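# Hang the low-shelf towel over the rail

## Task

Pick up the towel lying on the low shelf and drape it across the rail so that a substantial portion hangs down on both sides. The rail must still be upright afterwards. The robot must not topple or finish leaning, or the task counts as failed. At the end, release the towel and back the hands away from it.

## Robot and tools

ROBOT. A LinearBot: an omnidirectional wheeled base with a column about 1.7 m high. A carriage rides up the column (lift_m, 0 to 1 m) and holds two identical six-joint arms, left and right, each with a two-finger gripper. Arm bases sit roughly 0.57 m + lift_m above the floor; carriage parts extend about 0.15 m below them. A hand reaches up to 0.78 m from its shoulder but only about 0.38 m beneath its arm base. Parked arm: joints 1-6 = 0, 0.05, 0.05, 1.45, 0, 0. Cameras: carriage_camera (fixed, facing forward, tilted ~20 degrees down), left_wrist_camera and right_wrist_camera (looking out past each hand's fingertips). Images are 896x504 pixels.

FRAMES. Base frame: origin on the floor below the base centre, x forward, y left, z up, metres. left_hand and right_hand in the results are the midpoint between that hand's finger pads, in this frame; quat_wxyz gives hand orientation (hand z runs along the fingers, fingers open along hand y). Reported hand positions can be off, typically the real hand sits lower, especially at long reach. base_odometry is in the frame the base had at scene start, from wheel counts only (slip counts as motion); heading in rad, left positive, -3.142 to 3.142.

move. Optional keys, all in one call:
- base: one object holding exactly one command, a relative offset from where the base last reported itself: translate_m (metres, forward +, -2 to 2), strafe_m (metres, left +, -2 to 2) or rotate_rad (radians, counter-clockwise/left +, -6.3 to 6.3).
- joints: a single object for both arms, keyed by joint name, each value an absolute target (not an offset). lift_m 0 to 1 m. For each arm (prefix left_ or right_): joint1_rad -2.617 to 3.054 (yaw about vertical, 0 forward, + left); joint2_rad 0 to 3.141 (shoulder: 0 upper arm level pointing back, 1.57 vertical, 3.14 level forward); joint3_rad 0 to 3.141 (elbow, 0 folded, 3.14 straight); joint4_rad -1.57 to 1.57 (wrist pitch, + lifts fingertips); joint5_rad -1.57 to 1.57 (wrist yaw, + swings fingertips to the RIGHT, opposite to joint 1); joint6_rad -2.094 to 2.094 (roll about finger axis, + clockwise seen from forearm); gripper_m 0 to 0.093 (pad gap in metres). Joints not named keep their previous target.
- speeds: caps for this action only: translate_m and strafe_m 0.02-0.5 m/s, rotate_rad 0.05-1.57 rad/s, lift_m 0.08-0.25 m/s (maximum is the default).
- min_time_s: 0.1 to 8 s, minimum duration of each arm/gripper motion; gives straighter, gentler arm paths.
- cameras: list from carriage_camera, left_wrist_camera, right_wrist_camera, all; omitted/null/["all"] gives all, [] gives none.
All motions start together. An unknown key invalidates the call; an out-of-range value gets it refused. After a refusal or a stop during a call, later move/wait/finished_scene calls in the same reply are skipped. Actions last at most 15 s; base drives time out after 14 s.

RESULT LINES. The move line is done or the worst status. base_status / joint_status per motion: done (for the base: wheels turned the full amount, slip possible); off_target (resting short, possibly still pushing); contact_stop or time_out (target dropped, holding in place); not_followed (an arm's targets were withheld, usually because arms would nearly touch; the gripper command still runs). on_its_own lists uncommanded behaviour; its held at value is a target, not a reading. motor_effort: percent of maximum per motor, bracket = peak in last action; a steadily dropping lift effort while lowering means a hand or load is resting on something. Joint torques wrap at ±28 N m for joints 1-3. Gripper reading while gripping firmly is slightly under the object width; 0.000-0.003 means closed on nothing. MOTOR HOT appears at 75 °C; at 100 °C that arm goes limp for 30-60 s (OVER-TEMPERATURE FAULT, keys say limit_stop_at_motor_heat). pictures names the returned images in order.

OTHER TOOLS. wait(seconds 0 to 10, cameras): lets the scene run with no new command. zoom_image(camera, region [x0,y0,x1,y1] in pixels, top-left origin, at most 504x504): enlarges part of that camera's latest image. read_manual(section "licences"): licence text only. finished_scene(scene): ends the current scene permanently; call it only once the towel hangs on the rail, released, with the hands clear.

CAUTIONS. The robot can topple: keep the carriage low and arms in when driving, avoid sudden stops, pushing or pulling hard; only images reveal a lean. The base's contact stop ignores the arms, so a drive can bend an arm; after a bump, back off about 0.2 m. Never reverse under a table edge until the column strikes it. Arms have no contact stop and keep pressing; blocked arms snap to target when freed. Don't let the two arms collide or squeeze each other (including one gripper closing on the other's fingers); a hard press ends the scene. To free both arms after withheld commands, move one arm first with joint 1 swung away, then the other. Arms held stretched out heat up even while you are thinking; park them when idle or when MOTOR HOT shows. To release, command a gripper gap well above the current reading. Avoid dropping the towel, knocking the rail over, or slamming into things. The simulation keeps running while you think, holding your last command.

Each tool is called after "Call:" as a command line: name --argument value for each argument, lists and objects as JSON in quotes; but a table of rows of numbers goes row by row, as --pt "numbers of a row", without its own name.

## Session

Call:
move

Scene clock: 0.00 s.
Joint torques (N m): no reading
base_odometry: x=+0.000 y=+0.000 heading=+0.000
base_status: not commanded
joint_positions: lift_m=+0.300 left_joint1_rad=-0.008 left_joint2_rad=+0.036 left_joint3_rad=+0.050 left_joint4_rad=+1.462 left_joint5_rad=+0.046 left_joint6_rad=+0.033 left_gripper_m=+0.09396 right_joint1_rad=+0.002 right_joint2_rad=+0.046 right_joint3_rad=+0.038 right_joint4_rad=+1.455 right_joint5_rad=-0.001 right_joint6_rad=+0.034 right_gripper_m=+0.09396
joint_status: not commanded
motor_effort: lift_m=+23 drive_wheels=+1
left_hand: x=+0.2444 y=+0.2948 z=+1.3221 quat_wxyz=(+0.999, +0.024, +0.047, +0.011) (m; base frame)
right_hand: x=+0.2528 y=-0.3027 z=+1.3189 quat_wxyz=(+0.998, +0.001, +0.061, +0.018) (m; base frame)
pictures: carriage_camera, left_wrist_camera, right_wrist_camera

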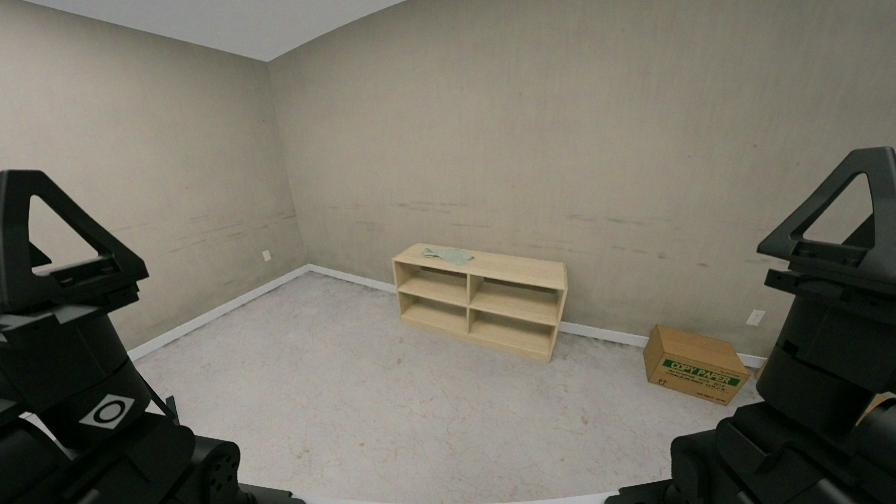

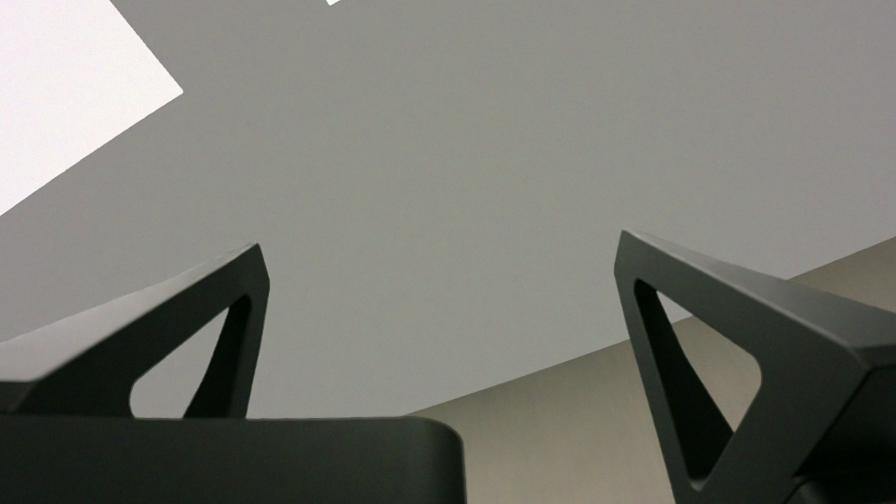

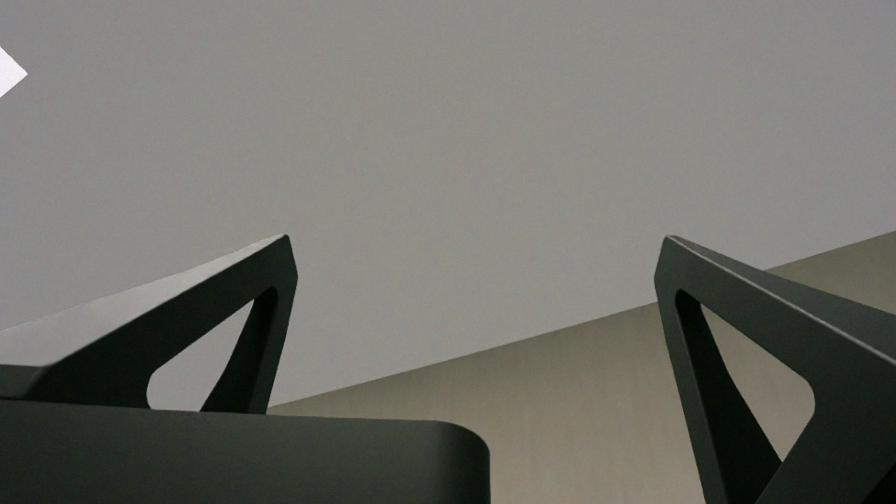

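Call:
zoom_image --camera "carriage_camera" --region '[380, 220, 580, 370]'

Call:
move --base '{"rotate_rad": -1.4}' --cameras '["carriage_camera"]'

Scaled by 2.520 from the camera's 896x504 image, which has a finer 1280x720 frame.

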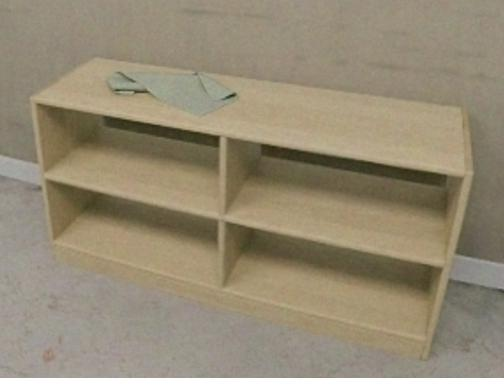

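Scene clock: 5.50 s.
Joint torques (N m): left_arm=[-0.35 3.86 5.67 -0.21 0.01 -0.1] | right_arm=[-0.25 3.85 6 -0.16 0.08 0.07]
move: done
base_odometry: x=+0.000 y=+0.000 heading=-1.400
base_status: done
joint_positions: lift_m=+0.300 left_joint1_rad=-0.008 left_joint2_rad=+0.036 left_joint3_rad=+0.050 left_joint4_rad=+1.461 left_joint5_rad=+0.046 left_joint6_rad=+0.033 left_gripper_m=+0.09396 right_joint1_rad=+0.002 right_joint2_rad=+0.046 right_joint3_rad=+0.038 right_joint4_rad=+1.455 right_joint5_rad=-0.001 right_joint6_rad=+0.034 right_gripper_m=+0.09396
joint_status: not commanded
motor_effort: lift_m=+22(23) drive_wheels=+6(14)
left_hand: x=+0.2445 y=+0.2948 z=+1.3221 quat_wxyz=(+0.999, +0.024, +0.047, +0.011) (m; base frame)
right_hand: x=+0.2528 y=-0.3027 z=+1.3189 quat_wxyz=(+0.998, +0.001, +0.061, +0.018) (m; base frame)
pictures: carriage_camera

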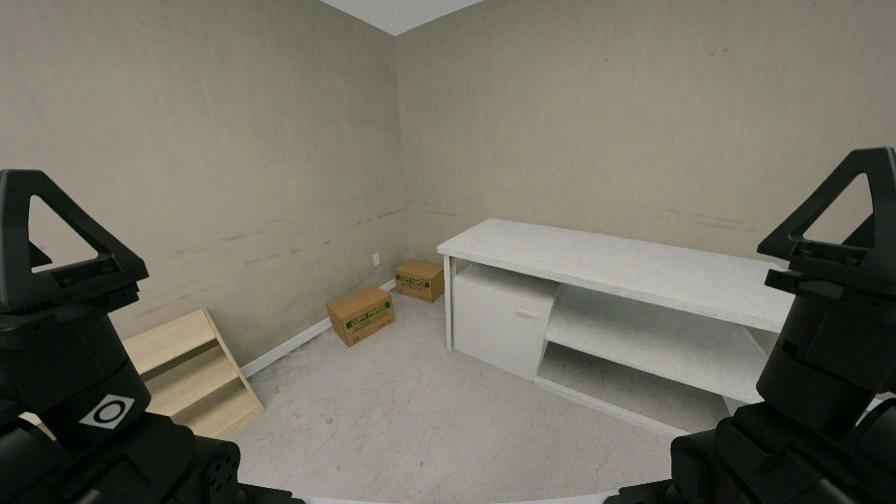

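Call:
move --base '{"rotate_rad": -1.4}' --cameras '["carriage_camera"]'

Call:
move --base '{"rotate_rad": -1.4}' --cameras '["carriage_camera"]'

Scene clock: 11.53 s.
Joint torques (N m): left_arm=[-0.29 3.92 5.74 -0.2 -0.02 -0.09] | right_arm=[-0.23 3.84 6 -0.16 0.07 0.06]
move: done
base_odometry: x=+0.000 y=+0.000 heading=-2.799
base_status: done
joint_positions: lift_m=+0.300 left_joint1_rad=-0.008 left_joint2_rad=+0.036 left_joint3_rad=+0.050 left_joint4_rad=+1.461 left_joint5_rad=+0.046 left_joint6_rad=+0.033 left_gripper_m=+0.09397 right_joint1_rad=+0.002 right_joint2_rad=+0.046 right_joint3_rad=+0.038 right_joint4_rad=+1.455 right_joint5_rad=-0.001 right_joint6_rad=+0.034 right_gripper_m=+0.09397
joint_status: not commanded
motor_effort: lift_m=+23(23) drive_wheels=+6(13)
left_hand: x=+0.2446 y=+0.2948 z=+1.3220 quat_wxyz=(+0.999, +0.024, +0.047, +0.011) (m; base frame)
right_hand: x=+0.2528 y=-0.3027 z=+1.3189 quat_wxyz=(+0.998, +0.001, +0.061, +0.018) (m; base frame)
pictures: carriage_camera

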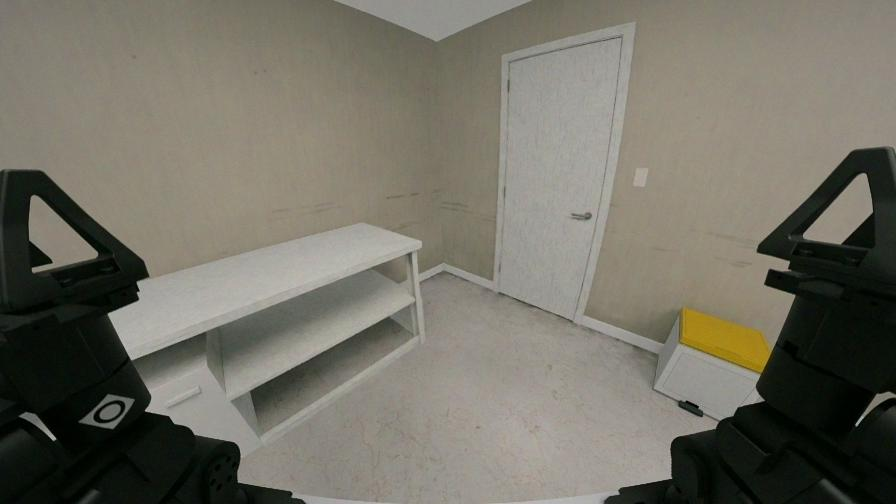

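Scene clock: 14.50 s.
Joint torques (N m): left_arm=[-0.35 3.89 5.71 -0.21 0 -0.08] | right_arm=[-0.24 3.84 5.98 -0.16 0.07 0.06]
move: done
base_odometry: x=+0.000 y=+0.000 heading=+2.085
base_status: done
joint_positions: lift_m=+0.300 left_joint1_rad=-0.008 left_joint2_rad=+0.036 left_joint3_rad=+0.050 left_joint4_rad=+1.461 left_joint5_rad=+0.046 left_joint6_rad=+0.033 left_gripper_m=+0.09398 right_joint1_rad=+0.002 right_joint2_rad=+0.046 right_joint3_rad=+0.038 right_joint4_rad=+1.455 right_joint5_rad=-0.001 right_joint6_rad=+0.034 right_gripper_m=+0.09398
joint_status: not commanded
motor_effort: lift_m=+23(23) drive_wheels=+6(13)
left_hand: x=+0.2446 y=+0.2948 z=+1.3220 quat_wxyz=(+0.999, +0.024, +0.047, +0.011) (m; base frame)
right_hand: x=+0.2528 y=-0.3027 z=+1.3189 quat_wxyz=(+0.998, +0.001, +0.061, +0.018) (m; base frame)
pictures: carriage_camera

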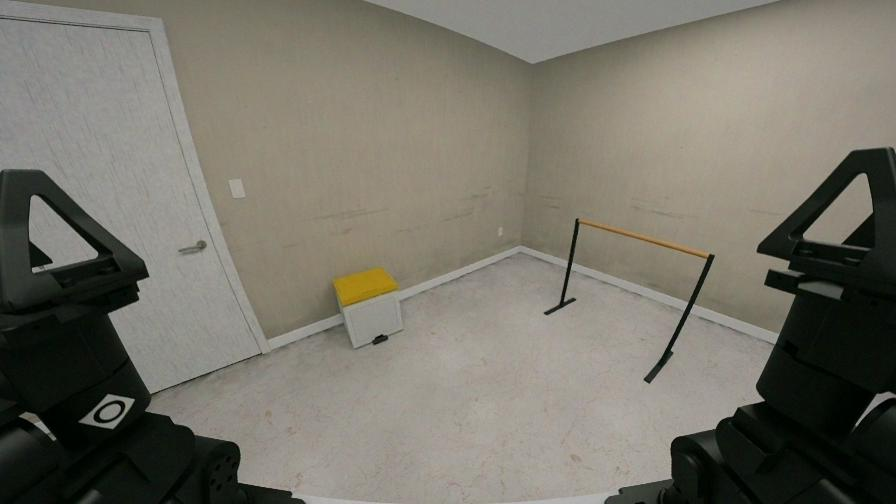

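Call:
zoom_image --camera "carriage_camera" --region '[520, 200, 740, 400]'

Call:
move --base '{"rotate_rad": -1.0}' --cameras '["carriage_camera"]'

Scaled by 2.291 from the camera's 896x504 image, which has a finer 1280x720 frame.

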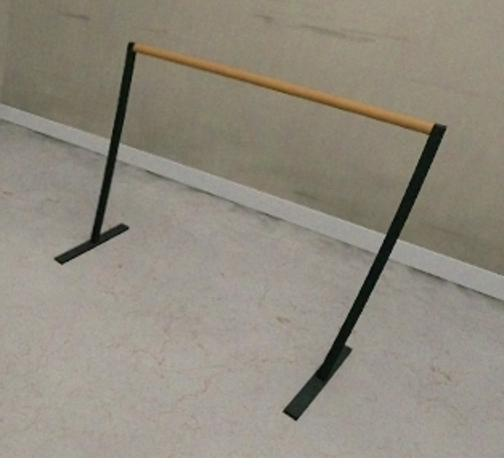

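Scene clock: 34.17 s.
Joint torques (N m): left_arm=[-0.28 3.88 5.71 -0.22 0.01 -0.07] | right_arm=[-0.17 3.84 6.01 -0.18 0.06 0.06]
move: done
base_odometry: x=+0.000 y=+0.000 heading=+1.085
base_status: done
joint_positions: lift_m=+0.300 left_joint1_rad=-0.008 left_joint2_rad=+0.036 left_joint3_rad=+0.050 left_joint4_rad=+1.461 left_joint5_rad=+0.046 left_joint6_rad=+0.033 left_gripper_m=+0.09398 right_joint1_rad=+0.002 right_joint2_rad=+0.046 right_joint3_rad=+0.038 right_joint4_rad=+1.455 right_joint5_rad=-0.001 right_joint6_rad=+0.034 right_gripper_m=+0.09398
joint_status: not commanded
motor_effort: lift_m=+23(23) drive_wheels=+6(12)
left_hand: x=+0.2446 y=+0.2948 z=+1.3220 quat_wxyz=(+0.999, +0.024, +0.047, +0.011) (m; base frame)
right_hand: x=+0.2528 y=-0.3027 z=+1.3189 quat_wxyz=(+0.998, +0.001, +0.061, +0.018) (m; base frame)
pictures: carriage_camera

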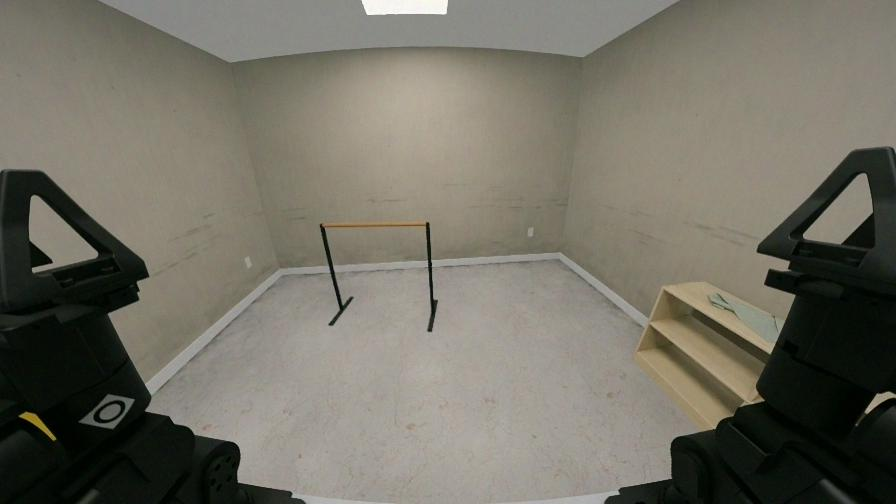

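Call:
move --base '{"rotate_rad": -1.503}' --cameras '[]'

Call:
move --base '{"strafe_m": 0.73}' --cameras '[]'

Call:
move --base '{"translate_m": 0.72}' --cameras '["carriage_camera"]'

Call:
zoom_image --camera "carriage_camera" --region '[320, 220, 580, 366]'

Scene clock: 81.17 s.
Joint torques (N m): left_arm=[-0.28 3.88 5.64 -0.21 0 -0.07] | right_arm=[-0.27 3.82 5.98 -0.16 0.07 0.08]
move: done
base_odometry: x=+0.000 y=+0.000 heading=-0.417
base_status: done
joint_positions: lift_m=+0.300 left_joint1_rad=-0.008 left_joint2_rad=+0.036 left_joint3_rad=+0.050 left_joint4_rad=+1.461 left_joint5_rad=+0.046 left_joint6_rad=+0.033 left_gripper_m=+0.09398 right_joint1_rad=+0.002 right_joint2_rad=+0.046 right_joint3_rad=+0.038 right_joint4_rad=+1.455 right_joint5_rad=-0.001 right_joint6_rad=+0.034 right_gripper_m=+0.09398
joint_status: not commanded
motor_effort: lift_m=+23(23) drive_wheels=+6(13)
left_hand: x=+0.2446 y=+0.2948 z=+1.3220 quat_wxyz=(+0.999, +0.024, +0.047, +0.011) (m; base frame)
right_hand: x=+0.2528 y=-0.3027 z=+1.3189 quat_wxyz=(+0.998, +0.001, +0.061, +0.018) (m; base frame)
pictures: none
No camera images: "cameras" was empty.

Scene clock: 84.87 s.
Joint torques (N m): left_arm=[-0.31 3.95 5.67 -0.21 0.02 -0.08] | right_arm=[-0.31 3.89 5.98 -0.17 0.13 0.07]
move: done
base_odometry: x=+0.297 y=+0.667 heading=-0.418
base_status: done
joint_positions: lift_m=+0.300 left_joint1_rad=-0.009 left_joint2_rad=+0.036 left_joint3_rad=+0.050 left_joint4_rad=+1.461 left_joint5_rad=+0.046 left_joint6_rad=+0.033 left_gripper_m=+0.09398 right_joint1_rad=+0.002 right_joint2_rad=+0.046 right_joint3_rad=+0.038 right_joint4_rad=+1.455 right_joint5_rad=-0.001 right_joint6_rad=+0.034 right_gripper_m=+0.09398
joint_status: not commanded
motor_effort: lift_m=+22(23) drive_wheels=-6(18)
left_hand: x=+0.2446 y=+0.2948 z=+1.3220 quat_wxyz=(+0.999, +0.024, +0.047, +0.011) (m; base frame)
right_hand: x=+0.2528 y=-0.3026 z=+1.3189 quat_wxyz=(+0.998, +0.000, +0.061, +0.018) (m; base frame)
pictures: none
No camera images: "cameras" was empty.

Scene clock: 88.57 s.
Joint torques (N m): left_arm=[-0.24 3.89 5.68 -0.22 0.01 -0.07] | right_arm=[-0.18 3.85 6.02 -0.17 0.08 0.08]
move: done
base_odometry: x=+0.955 y=+0.375 heading=-0.418
base_status: done
joint_positions: lift_m=+0.300 left_joint1_rad=-0.009 left_joint2_rad=+0.036 left_joint3_rad=+0.050 left_joint4_rad=+1.460 left_joint5_rad=+0.046 left_joint6_rad=+0.033 left_gripper_m=+0.09398 right_joint1_rad=+0.002 right_joint2_rad=+0.046 right_joint3_rad=+0.038 right_joint4_rad=+1.455 right_joint5_rad=-0.001 right_joint6_rad=+0.034 right_gripper_m=+0.09398
joint_status: not commanded
motor_effort: lift_m=+23(23) drive_wheels=-4(12)
left_hand: x=+0.2448 y=+0.2948 z=+1.3220 quat_wxyz=(+0.999, +0.024, +0.048, +0.011) (m; base frame)
right_hand: x=+0.2528 y=-0.3026 z=+1.3189 quat_wxyz=(+0.998, +0.000, +0.061, +0.018) (m; base frame)
pictures: carriage_camera

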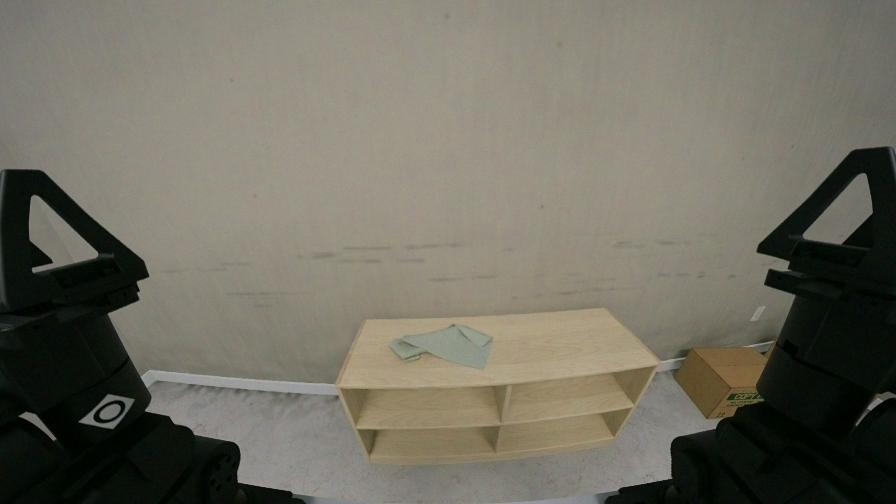

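Scaled by 1.938 from the camera's 896x504 image, which has a finer 1280x720 frame.

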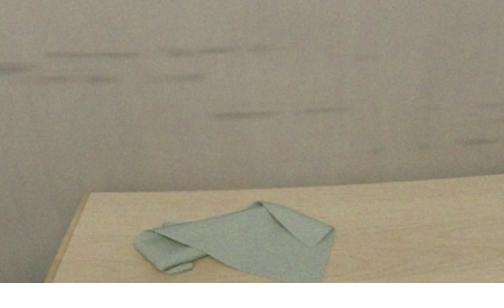

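Call:
zoom_image --camera "carriage_camera" --region '[370, 300, 520, 384]'

Scaled by 3.360 from the camera's 896x504 image, which has a finer 1280x720 frame.

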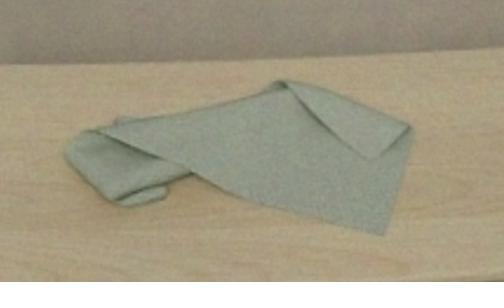

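Call:
move --base '{"rotate_rad": 0.026}' --joints '{"lift_m": 0.5}' --cameras '[]'

Call:
move --base '{"translate_m": 0.22}' --speeds '{"translate_m": 0.25}' --joints '{"right_joint1_rad": 0.326, "right_joint2_rad": 2.789, "right_joint3_rad": 1.568, "right_joint4_rad": -0.35, "right_joint5_rad": 0, "right_joint6_rad": 0.7, "right_gripper_m": 0.06}' --min_time_s 2.5

Scene clock: 133.83 s.
Joint torques (N m): left_arm=[-0.25 3.89 5.68 -0.2 0.01 -0.08] | right_arm=[-0.17 3.84 6 -0.17 0.07 0.07]
move: done
base_odometry: x=+0.955 y=+0.375 heading=-0.393
base_status: done
joint_positions: lift_m=+0.500 left_joint1_rad=-0.009 left_joint2_rad=+0.036 left_joint3_rad=+0.050 left_joint4_rad=+1.460 left_joint5_rad=+0.046 left_joint6_rad=+0.033 left_gripper_m=+0.09398 right_joint1_rad=+0.002 right_joint2_rad=+0.046 right_joint3_rad=+0.038 right_joint4_rad=+1.455 right_joint5_rad=-0.001 right_joint6_rad=+0.034 right_gripper_m=+0.09398
joint_status: all done
motor_effort: lift_m=+25(30) drive_wheels=-6(7)
left_hand: x=+0.2448 y=+0.2948 z=+1.5218 quat_wxyz=(+0.999, +0.024, +0.048, +0.011) (m; base frame)
right_hand: x=+0.2528 y=-0.3026 z=+1.5187 quat_wxyz=(+0.998, +0.000, +0.061, +0.018) (m; base frame)
pictures: none
No camera images: "cameras" was empty.

Scene clock: 136.73 s.
Joint torques (N m): left_arm=[-0.27 3.95 5.68 -0.19 0 -0.07] | right_arm=[0.44 -12.04 4.97 0.15 0.15 0.25]
move: done
base_odometry: x=+1.159 y=+0.291 heading=-0.392
base_status: done
joint_positions: lift_m=+0.500 left_joint1_rad=-0.009 left_joint2_rad=+0.036 left_joint3_rad=+0.050 left_joint4_rad=+1.460 left_joint5_rad=+0.046 left_joint6_rad=+0.033 left_gripper_m=+0.09398 right_joint1_rad=+0.319 right_joint2_rad=+2.767 right_joint3_rad=+1.554 right_joint4_rad=-0.332 right_joint5_rad=-0.001 right_joint6_rad=+0.686 right_gripper_m=+0.06014
joint_status: all done
motor_effort: lift_m=+25(25) drive_wheels=-6(17)
left_hand: x=+0.2449 y=+0.2948 z=+1.5218 quat_wxyz=(+0.999, +0.024, +0.048, +0.011) (m; base frame)
right_hand: x=+0.6141 y=-0.1726 z=+0.8469 quat_wxyz=(+0.011, +0.182, +0.983, +0.007) (m; base frame)
pictures: carriage_camera, left_wrist_camera, right_wrist_camera
camera_calibration:
carriage_camera: T_world_to_cam=[[-0.00554303, -0.999684, -0.0245377, 0.040706], [-0.377596, 0.0248139, -0.925638, 1.45357], [0.925954, 0.00413448, -0.377614, 0.427633], [0, 0, 0, 1]] pos_world=[0.15312, 0.00285626, 1.50796]
left_wrist_camera: T_world_to_cam=[[0.040711, -0.996616, -0.0714102, 0.391167], [0.745366, 0.0778881, -0.66209, 0.804019], [0.665411, -0.0262724, 0.746014, -1.16967], [0, 0, 0, 1]] pos_world=[0.163096, 0.296489, 1.43285]
right_wrist_camera: T_world_to_cam=[[-0.3765, -0.923218, -0.0769178, 0.146422], [-0.783881, 0.273223, 0.557566, 0.0683426], [-0.49374, 0.270218, -0.826561, 1.17654], [0, 0, 0, 1]] pos_world=[0.689606, -0.201416, 0.945641]

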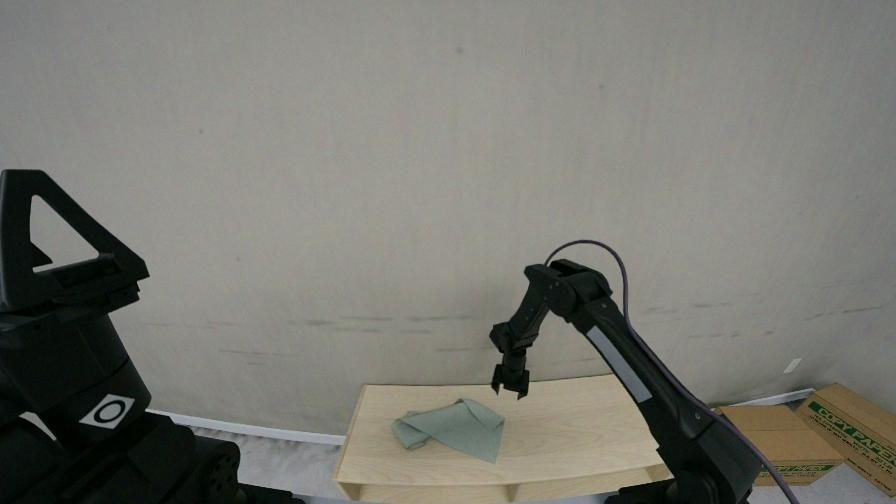

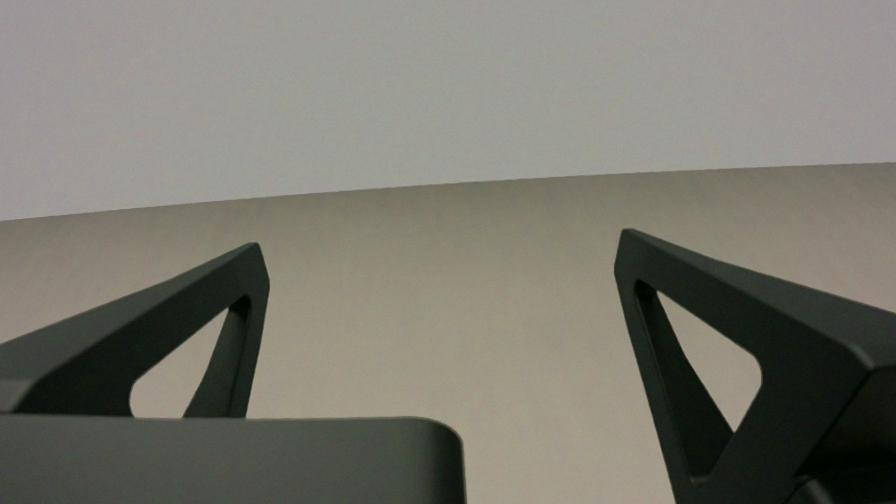

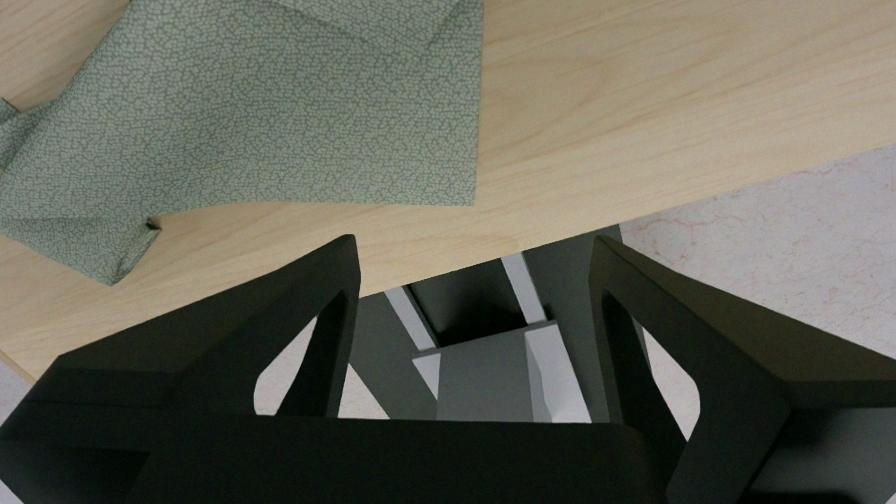

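Call:
move --joints '{"lift_m": 0.32, "right_joint1_rad": 0.396, "right_joint2_rad": 2.789, "right_joint3_rad": 1.588, "right_joint4_rad": -0.368, "right_joint5_rad": 0, "right_joint6_rad": 0.79, "right_gripper_m": 0.06}' --cameras '["right_wrist_camera", "carriage_camera"]'

Scene clock: 152.93 s.
Joint torques (N m): left_arm=[-0.31 3.88 5.63 -0.2 0 -0.08] | right_arm=[-0.69 -12.97 4.66 0.18 0.14 0.23]
move: done
base_odometry: x=+1.159 y=+0.291 heading=-0.392
base_status: not commanded
joint_positions: lift_m=+0.320 left_joint1_rad=-0.009 left_joint2_rad=+0.036 left_joint3_rad=+0.050 left_joint4_rad=+1.460 left_joint5_rad=+0.046 left_joint6_rad=+0.033 left_gripper_m=+0.09398 right_joint1_rad=+0.401 right_joint2_rad=+2.775 right_joint3_rad=+1.579 right_joint4_rad=-0.357 right_joint5_rad=-0.001 right_joint6_rad=+0.776 right_gripper_m=+0.06013
joint_status: all done
motor_effort: lift_m=+20(20) drive_wheels=-6(7)
left_hand: x=+0.2449 y=+0.2948 z=+1.3424 quat_wxyz=(+0.999, +0.024, +0.048, +0.011) (m; base frame)
right_hand: x=+0.6038 y=-0.1401 z=+0.6675 quat_wxyz=(+0.007, +0.186, +0.982, +0.005) (m; base frame)
pictures: carriage_camera, right_wrist_camera
camera_calibration:
carriage_camera: T_world_to_cam=[[-0.00554303, -0.999684, -0.0245377, 0.0363039], [-0.377596, 0.0248139, -0.925638, 1.28751], [0.925954, 0.00413448, -0.377614, 0.359889], [0, 0, 0, 1]] pos_world=[0.15312, 0.00285626, 1.32856]
right_wrist_camera: T_world_to_cam=[[-0.384581, -0.920295, -0.0717981, 0.160523], [-0.776525, 0.280483, 0.564214, 0.143614], [-0.499105, 0.272739, -0.822501, 1.01531], [0, 0, 0, 1]] pos_world=[0.679998, -0.169466, 0.765586]

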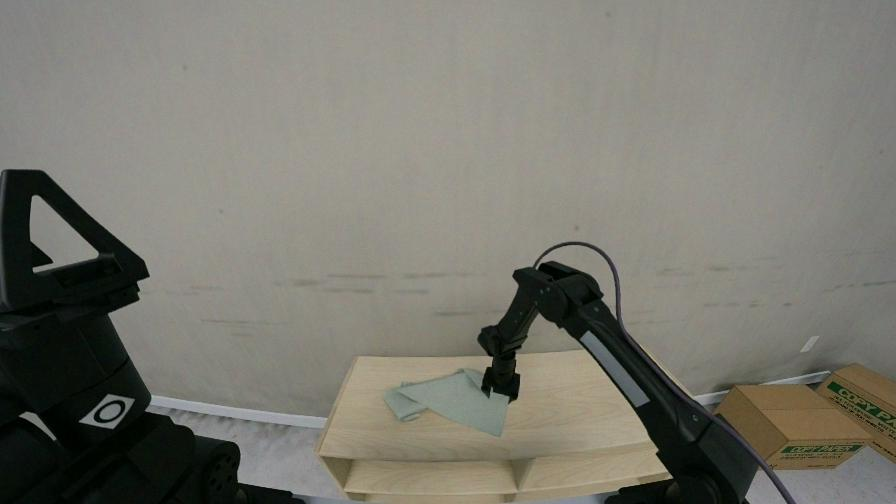

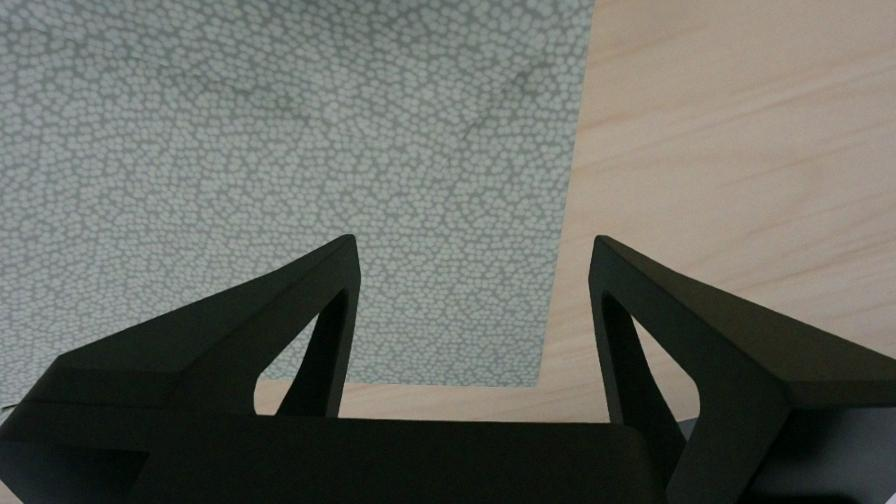

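Call:
move --joints '{"lift_m": 0.25, "right_gripper_m": 0.08}' --cameras '["right_wrist_camera", "carriage_camera"]'

Call:
zoom_image --camera "carriage_camera" --region '[430, 300, 580, 430]'

Scene clock: 164.73 s.
Joint torques (N m): left_arm=[-0.29 3.75 5.7 -0.2 0.01 -0.09] | right_arm=[0.1 -6.91 3.58 0.96 0.33 0.19]
move: done
base_odometry: x=+1.159 y=+0.291 heading=-0.392
base_status: not commanded
joint_positions: lift_m=+0.251 left_joint1_rad=-0.009 left_joint2_rad=+0.036 left_joint3_rad=+0.050 left_joint4_rad=+1.460 left_joint5_rad=+0.046 left_joint6_rad=+0.033 left_gripper_m=+0.09398 right_joint1_rad=+0.393 right_joint2_rad=+2.705 right_joint3_rad=+1.598 right_joint4_rad=-0.435 right_joint5_rad=-0.015 right_joint6_rad=+0.779 right_gripper_m=+0.07987
joint_status: all done
motor_effort: lift_m=+17(17) drive_wheels=+7(7)
left_hand: x=+0.2448 y=+0.2948 z=+1.2728 quat_wxyz=(+0.999, +0.024, +0.048, +0.011) (m; base frame)
right_hand: x=+0.6166 y=-0.1358 z=+0.6289 quat_wxyz=(+0.008, +0.192, +0.981, +0.014) (m; base frame)
pictures: carriage_camera, right_wrist_camera
camera_calibration:
carriage_camera: T_world_to_cam=[[-0.00554303, -0.999684, -0.0245377, 0.0345937], [-0.377596, 0.0248139, -0.925638, 1.223], [0.925954, 0.00413448, -0.377614, 0.333569], [0, 0, 0, 1]] pos_world=[0.15312, 0.00285626, 1.25886]
right_wrist_camera: T_world_to_cam=[[-0.394348, -0.914514, -0.0902937, 0.185131], [-0.776353, 0.278967, 0.565202, 0.173046], [-0.491697, 0.292986, -0.819996, 0.985241], [0, 0, 0, 1]] pos_world=[0.691791, -0.167631, 0.726803]

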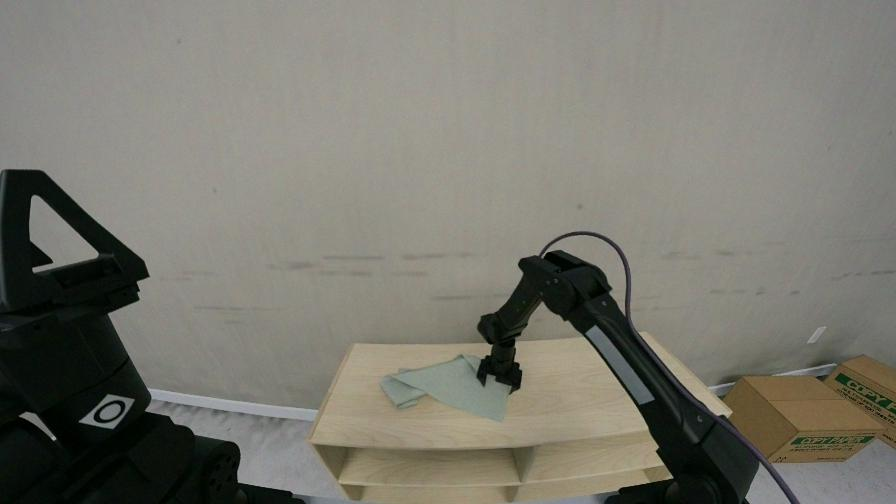

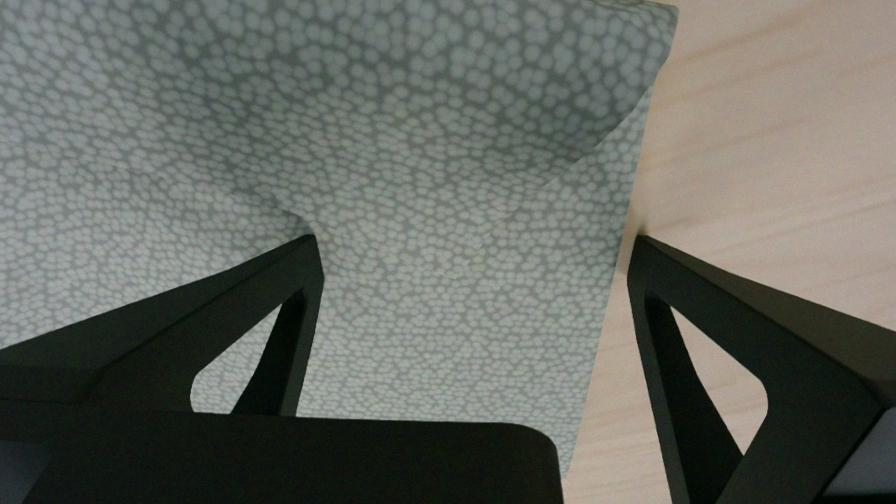

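Scaled by 3.360 from the camera's 896x504 image, which has a finer 1280x720 frame.

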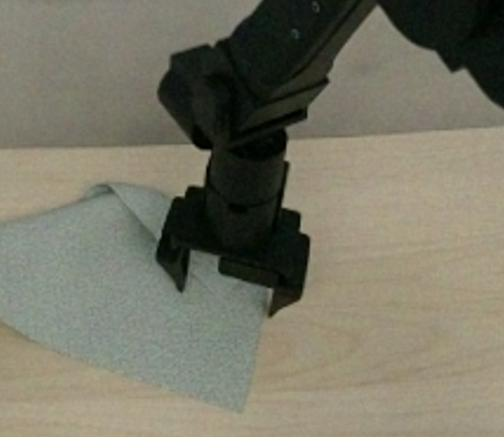

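Call:
move --joints '{"lift_m": 0.268}' --cameras '[]'

Call:
move --joints '{"right_gripper_m": 0.0}' --min_time_s 2.0 --cameras '["right_wrist_camera"]'

Scene clock: 169.63 s.
Joint torques (N m): left_arm=[-0.31 3.86 5.57 -0.18 -0.01 -0.08] | right_arm=[0.05 -9.99 3.47 0.59 0.32 0.19]
move: done
base_odometry: x=+1.159 y=+0.291 heading=-0.392
base_status: not commanded
joint_positions: lift_m=+0.268 left_joint1_rad=-0.009 left_joint2_rad=+0.036 left_joint3_rad=+0.050 left_joint4_rad=+1.460 left_joint5_rad=+0.046 left_joint6_rad=+0.033 left_gripper_m=+0.09398 right_joint1_rad=+0.393 right_joint2_rad=+2.741 right_joint3_rad=+1.598 right_joint4_rad=-0.388 right_joint5_rad=-0.013 right_joint6_rad=+0.779 right_gripper_m=+0.07987
joint_status: all done
motor_effort: lift_m=+24(28) drive_wheels=+7(7)
left_hand: x=+0.2449 y=+0.2948 z=+1.2898 quat_wxyz=(+0.999, +0.024, +0.048, +0.011) (m; base frame)
right_hand: x=+0.6162 y=-0.1363 z=+0.6315 quat_wxyz=(+0.013, +0.192, +0.981, +0.016) (m; base frame)
pictures: none
No camera images: "cameras" was empty.

Scene clock: 171.93 s.
Joint torques (N m): left_arm=[-0.25 3.89 5.68 -0.2 0 -0.08] | right_arm=[-0.23 -10.14 3.43 0.25 0.33 0.19]
move: done
base_odometry: x=+1.159 y=+0.291 heading=-0.392
base_status: not commanded
joint_positions: lift_m=+0.268 left_joint1_rad=-0.009 left_joint2_rad=+0.036 left_joint3_rad=+0.050 left_joint4_rad=+1.460 left_joint5_rad=+0.046 left_joint6_rad=+0.033 left_gripper_m=+0.09398 right_joint1_rad=+0.396 right_joint2_rad=+2.741 right_joint3_rad=+1.598 right_joint4_rad=-0.350 right_joint5_rad=-0.018 right_joint6_rad=+0.779 right_gripper_m=+0.00346
joint_status: all done
motor_effort: lift_m=+24(25) drive_wheels=+7(7)
left_hand: x=+0.2449 y=+0.2948 z=+1.2898 quat_wxyz=(+0.999, +0.024, +0.048, +0.011) (m; base frame)
right_hand: x=+0.6239 y=-0.1311 z=+0.6321 quat_wxyz=(+0.027, +0.190, +0.981, +0.029) (m; base frame)
pictures: right_wrist_camera
camera_calibration:
right_wrist_camera: T_world_to_cam=[[-0.3874, -0.913206, -0.126393, 0.211218], [-0.800896, 0.265468, 0.536742, 0.20726], [-0.456603, 0.309162, -0.834226, 0.979355], [0, 0, 0, 1]] pos_world=[0.694996, -0.164915, 0.732455]

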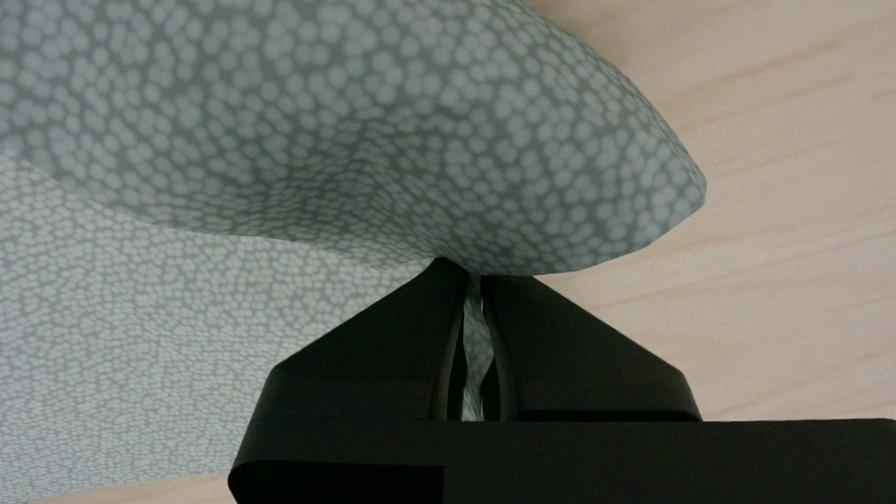

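Call:
move --joints '{"lift_m": 0.5}' --speeds '{"lift_m": 0.12}' --cameras '["carriage_camera", "right_wrist_camera"]'

Scene clock: 176.70 s.
Joint torques (N m): left_arm=[-0.27 3.86 5.67 -0.18 0.02 -0.07] | right_arm=[-0.23 -12.21 3.67 0.27 0.23 0.18]
move: done
base_odometry: x=+1.159 y=+0.291 heading=-0.392
base_status: not commanded
joint_positions: lift_m=+0.500 left_joint1_rad=-0.009 left_joint2_rad=+0.036 left_joint3_rad=+0.050 left_joint4_rad=+1.460 left_joint5_rad=+0.046 left_joint6_rad=+0.033 left_gripper_m=+0.09398 right_joint1_rad=+0.396 right_joint2_rad=+2.766 right_joint3_rad=+1.594 right_joint4_rad=-0.356 right_joint5_rad=-0.009 right_joint6_rad=+0.779 right_gripper_m=+0.00339
joint_status: all done
motor_effort: lift_m=+24(29) drive_wheels=+7(7)
left_hand: x=+0.2449 y=+0.2948 z=+1.5218 quat_wxyz=(+0.999, +0.024, +0.048, +0.011) (m; base frame)
right_hand: x=+0.6143 y=-0.1368 z=+0.8534 quat_wxyz=(+0.016, +0.191, +0.981, +0.016) (m; base frame)
pictures: carriage_camera, right_wrist_camera
camera_calibration:
carriage_camera: T_world_to_cam=[[-0.00554303, -0.999684, -0.0245377, 0.040706], [-0.377596, 0.0248139, -0.925638, 1.45357], [0.925954, 0.00413448, -0.377614, 0.427633], [0, 0, 0, 1]] pos_world=[0.15312, 0.00285626, 1.50796]
right_wrist_camera: T_world_to_cam=[[-0.390924, -0.91533, -0.0966867, 0.206716], [-0.786182, 0.277436, 0.55222, 0.0616218], [-0.478639, 0.29189, -0.828073, 1.16735], [0, 0, 0, 1]] pos_world=[0.687995, -0.168619, 0.952606]

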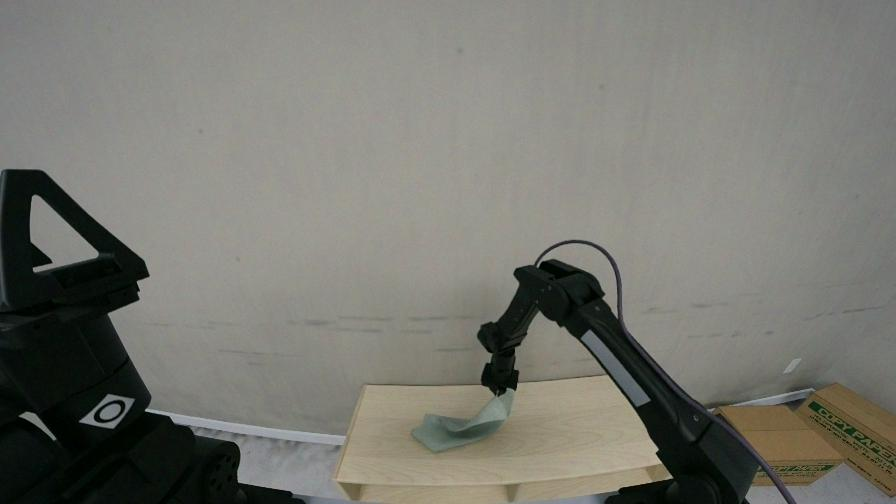

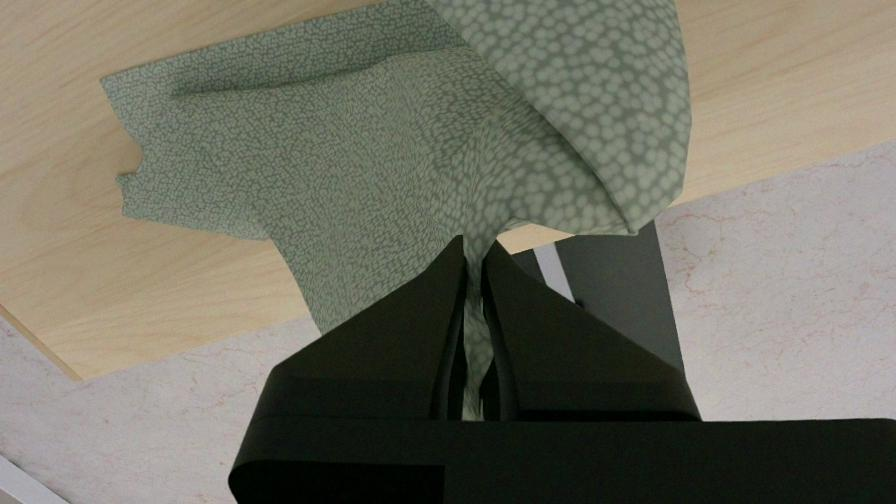

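Call:
move --joints '{"lift_m": 0.85}' --speeds '{"lift_m": 0.15}' --cameras '["carriage_camera", "right_wrist_camera"]'

Call:
zoom_image --camera "carriage_camera" --region '[400, 250, 620, 450]'

Scene clock: 182.20 s.
Joint torques (N m): left_arm=[-0.2 3.82 5.65 -0.18 0.03 -0.06] | right_arm=[-0.14 -12.97 3.56 0.23 0.24 0.17]
move: done
base_odometry: x=+1.159 y=+0.291 heading=-0.392
base_status: not commanded
joint_positions: lift_m=+0.850 left_joint1_rad=-0.009 left_joint2_rad=+0.036 left_joint3_rad=+0.050 left_joint4_rad=+1.460 left_joint5_rad=+0.046 left_joint6_rad=+0.033 left_gripper_m=+0.09398 right_joint1_rad=+0.396 right_joint2_rad=+2.775 right_joint3_rad=+1.593 right_joint4_rad=-0.358 right_joint5_rad=-0.007 right_joint6_rad=+0.779 right_gripper_m=+0.00339
joint_status: all done
motor_effort: lift_m=+25(30) drive_wheels=+7(7)
left_hand: x=+0.2449 y=+0.2948 z=+1.8718 quat_wxyz=(+0.999, +0.024, +0.048, +0.011) (m; base frame)
right_hand: x=+0.6103 y=-0.1388 z=+1.1994 quat_wxyz=(+0.011, +0.191, +0.982, +0.012) (m; base frame)
pictures: carriage_camera, right_wrist_camera
camera_calibration:
carriage_camera: T_world_to_cam=[[-0.00554303, -0.999684, -0.0245377, 0.0492942], [-0.377596, 0.0248139, -0.925638, 1.77755], [0.925954, 0.00413448, -0.377614, 0.559798], [0, 0, 0, 1]] pos_world=[0.15312, 0.00285626, 1.85796]
right_wrist_camera: T_world_to_cam=[[-0.392, -0.915903, -0.0863536, 0.225008], [-0.779854, 0.281037, 0.559327, -0.143947], [-0.488021, 0.286599, -0.824437, 1.45311], [0, 0, 0, 1]] pos_world=[0.685093, -0.16992, 1.29794]

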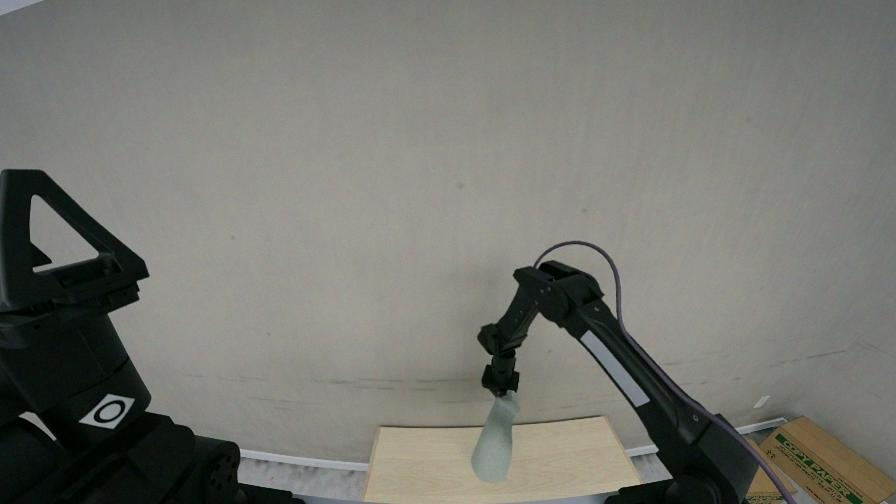

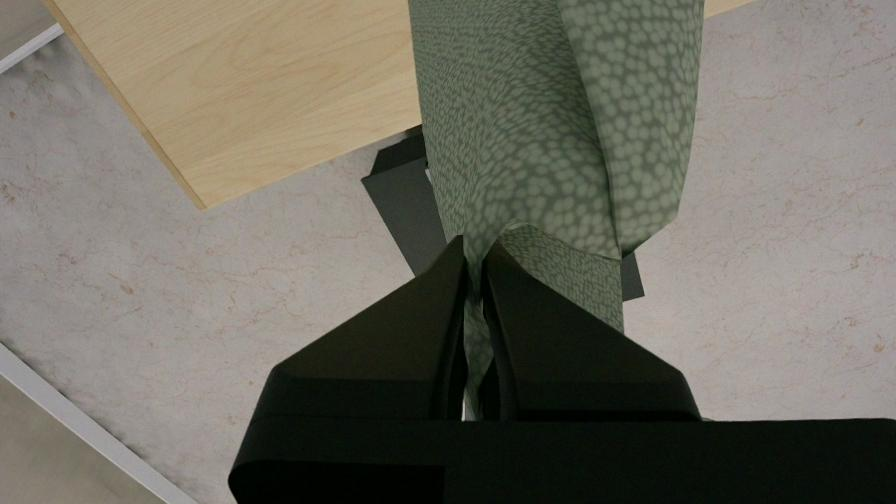

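Scaled by 2.291 from the camera's 896x504 image, which has a finer 1280x720 frame.

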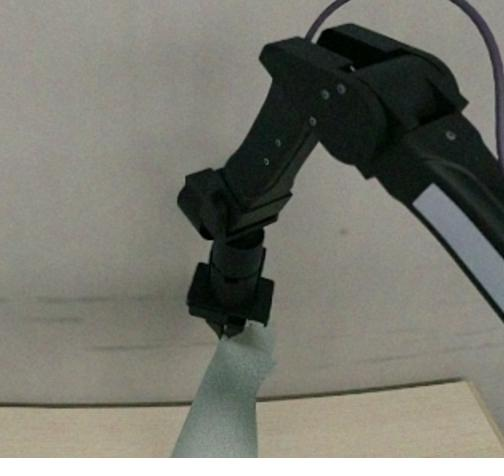

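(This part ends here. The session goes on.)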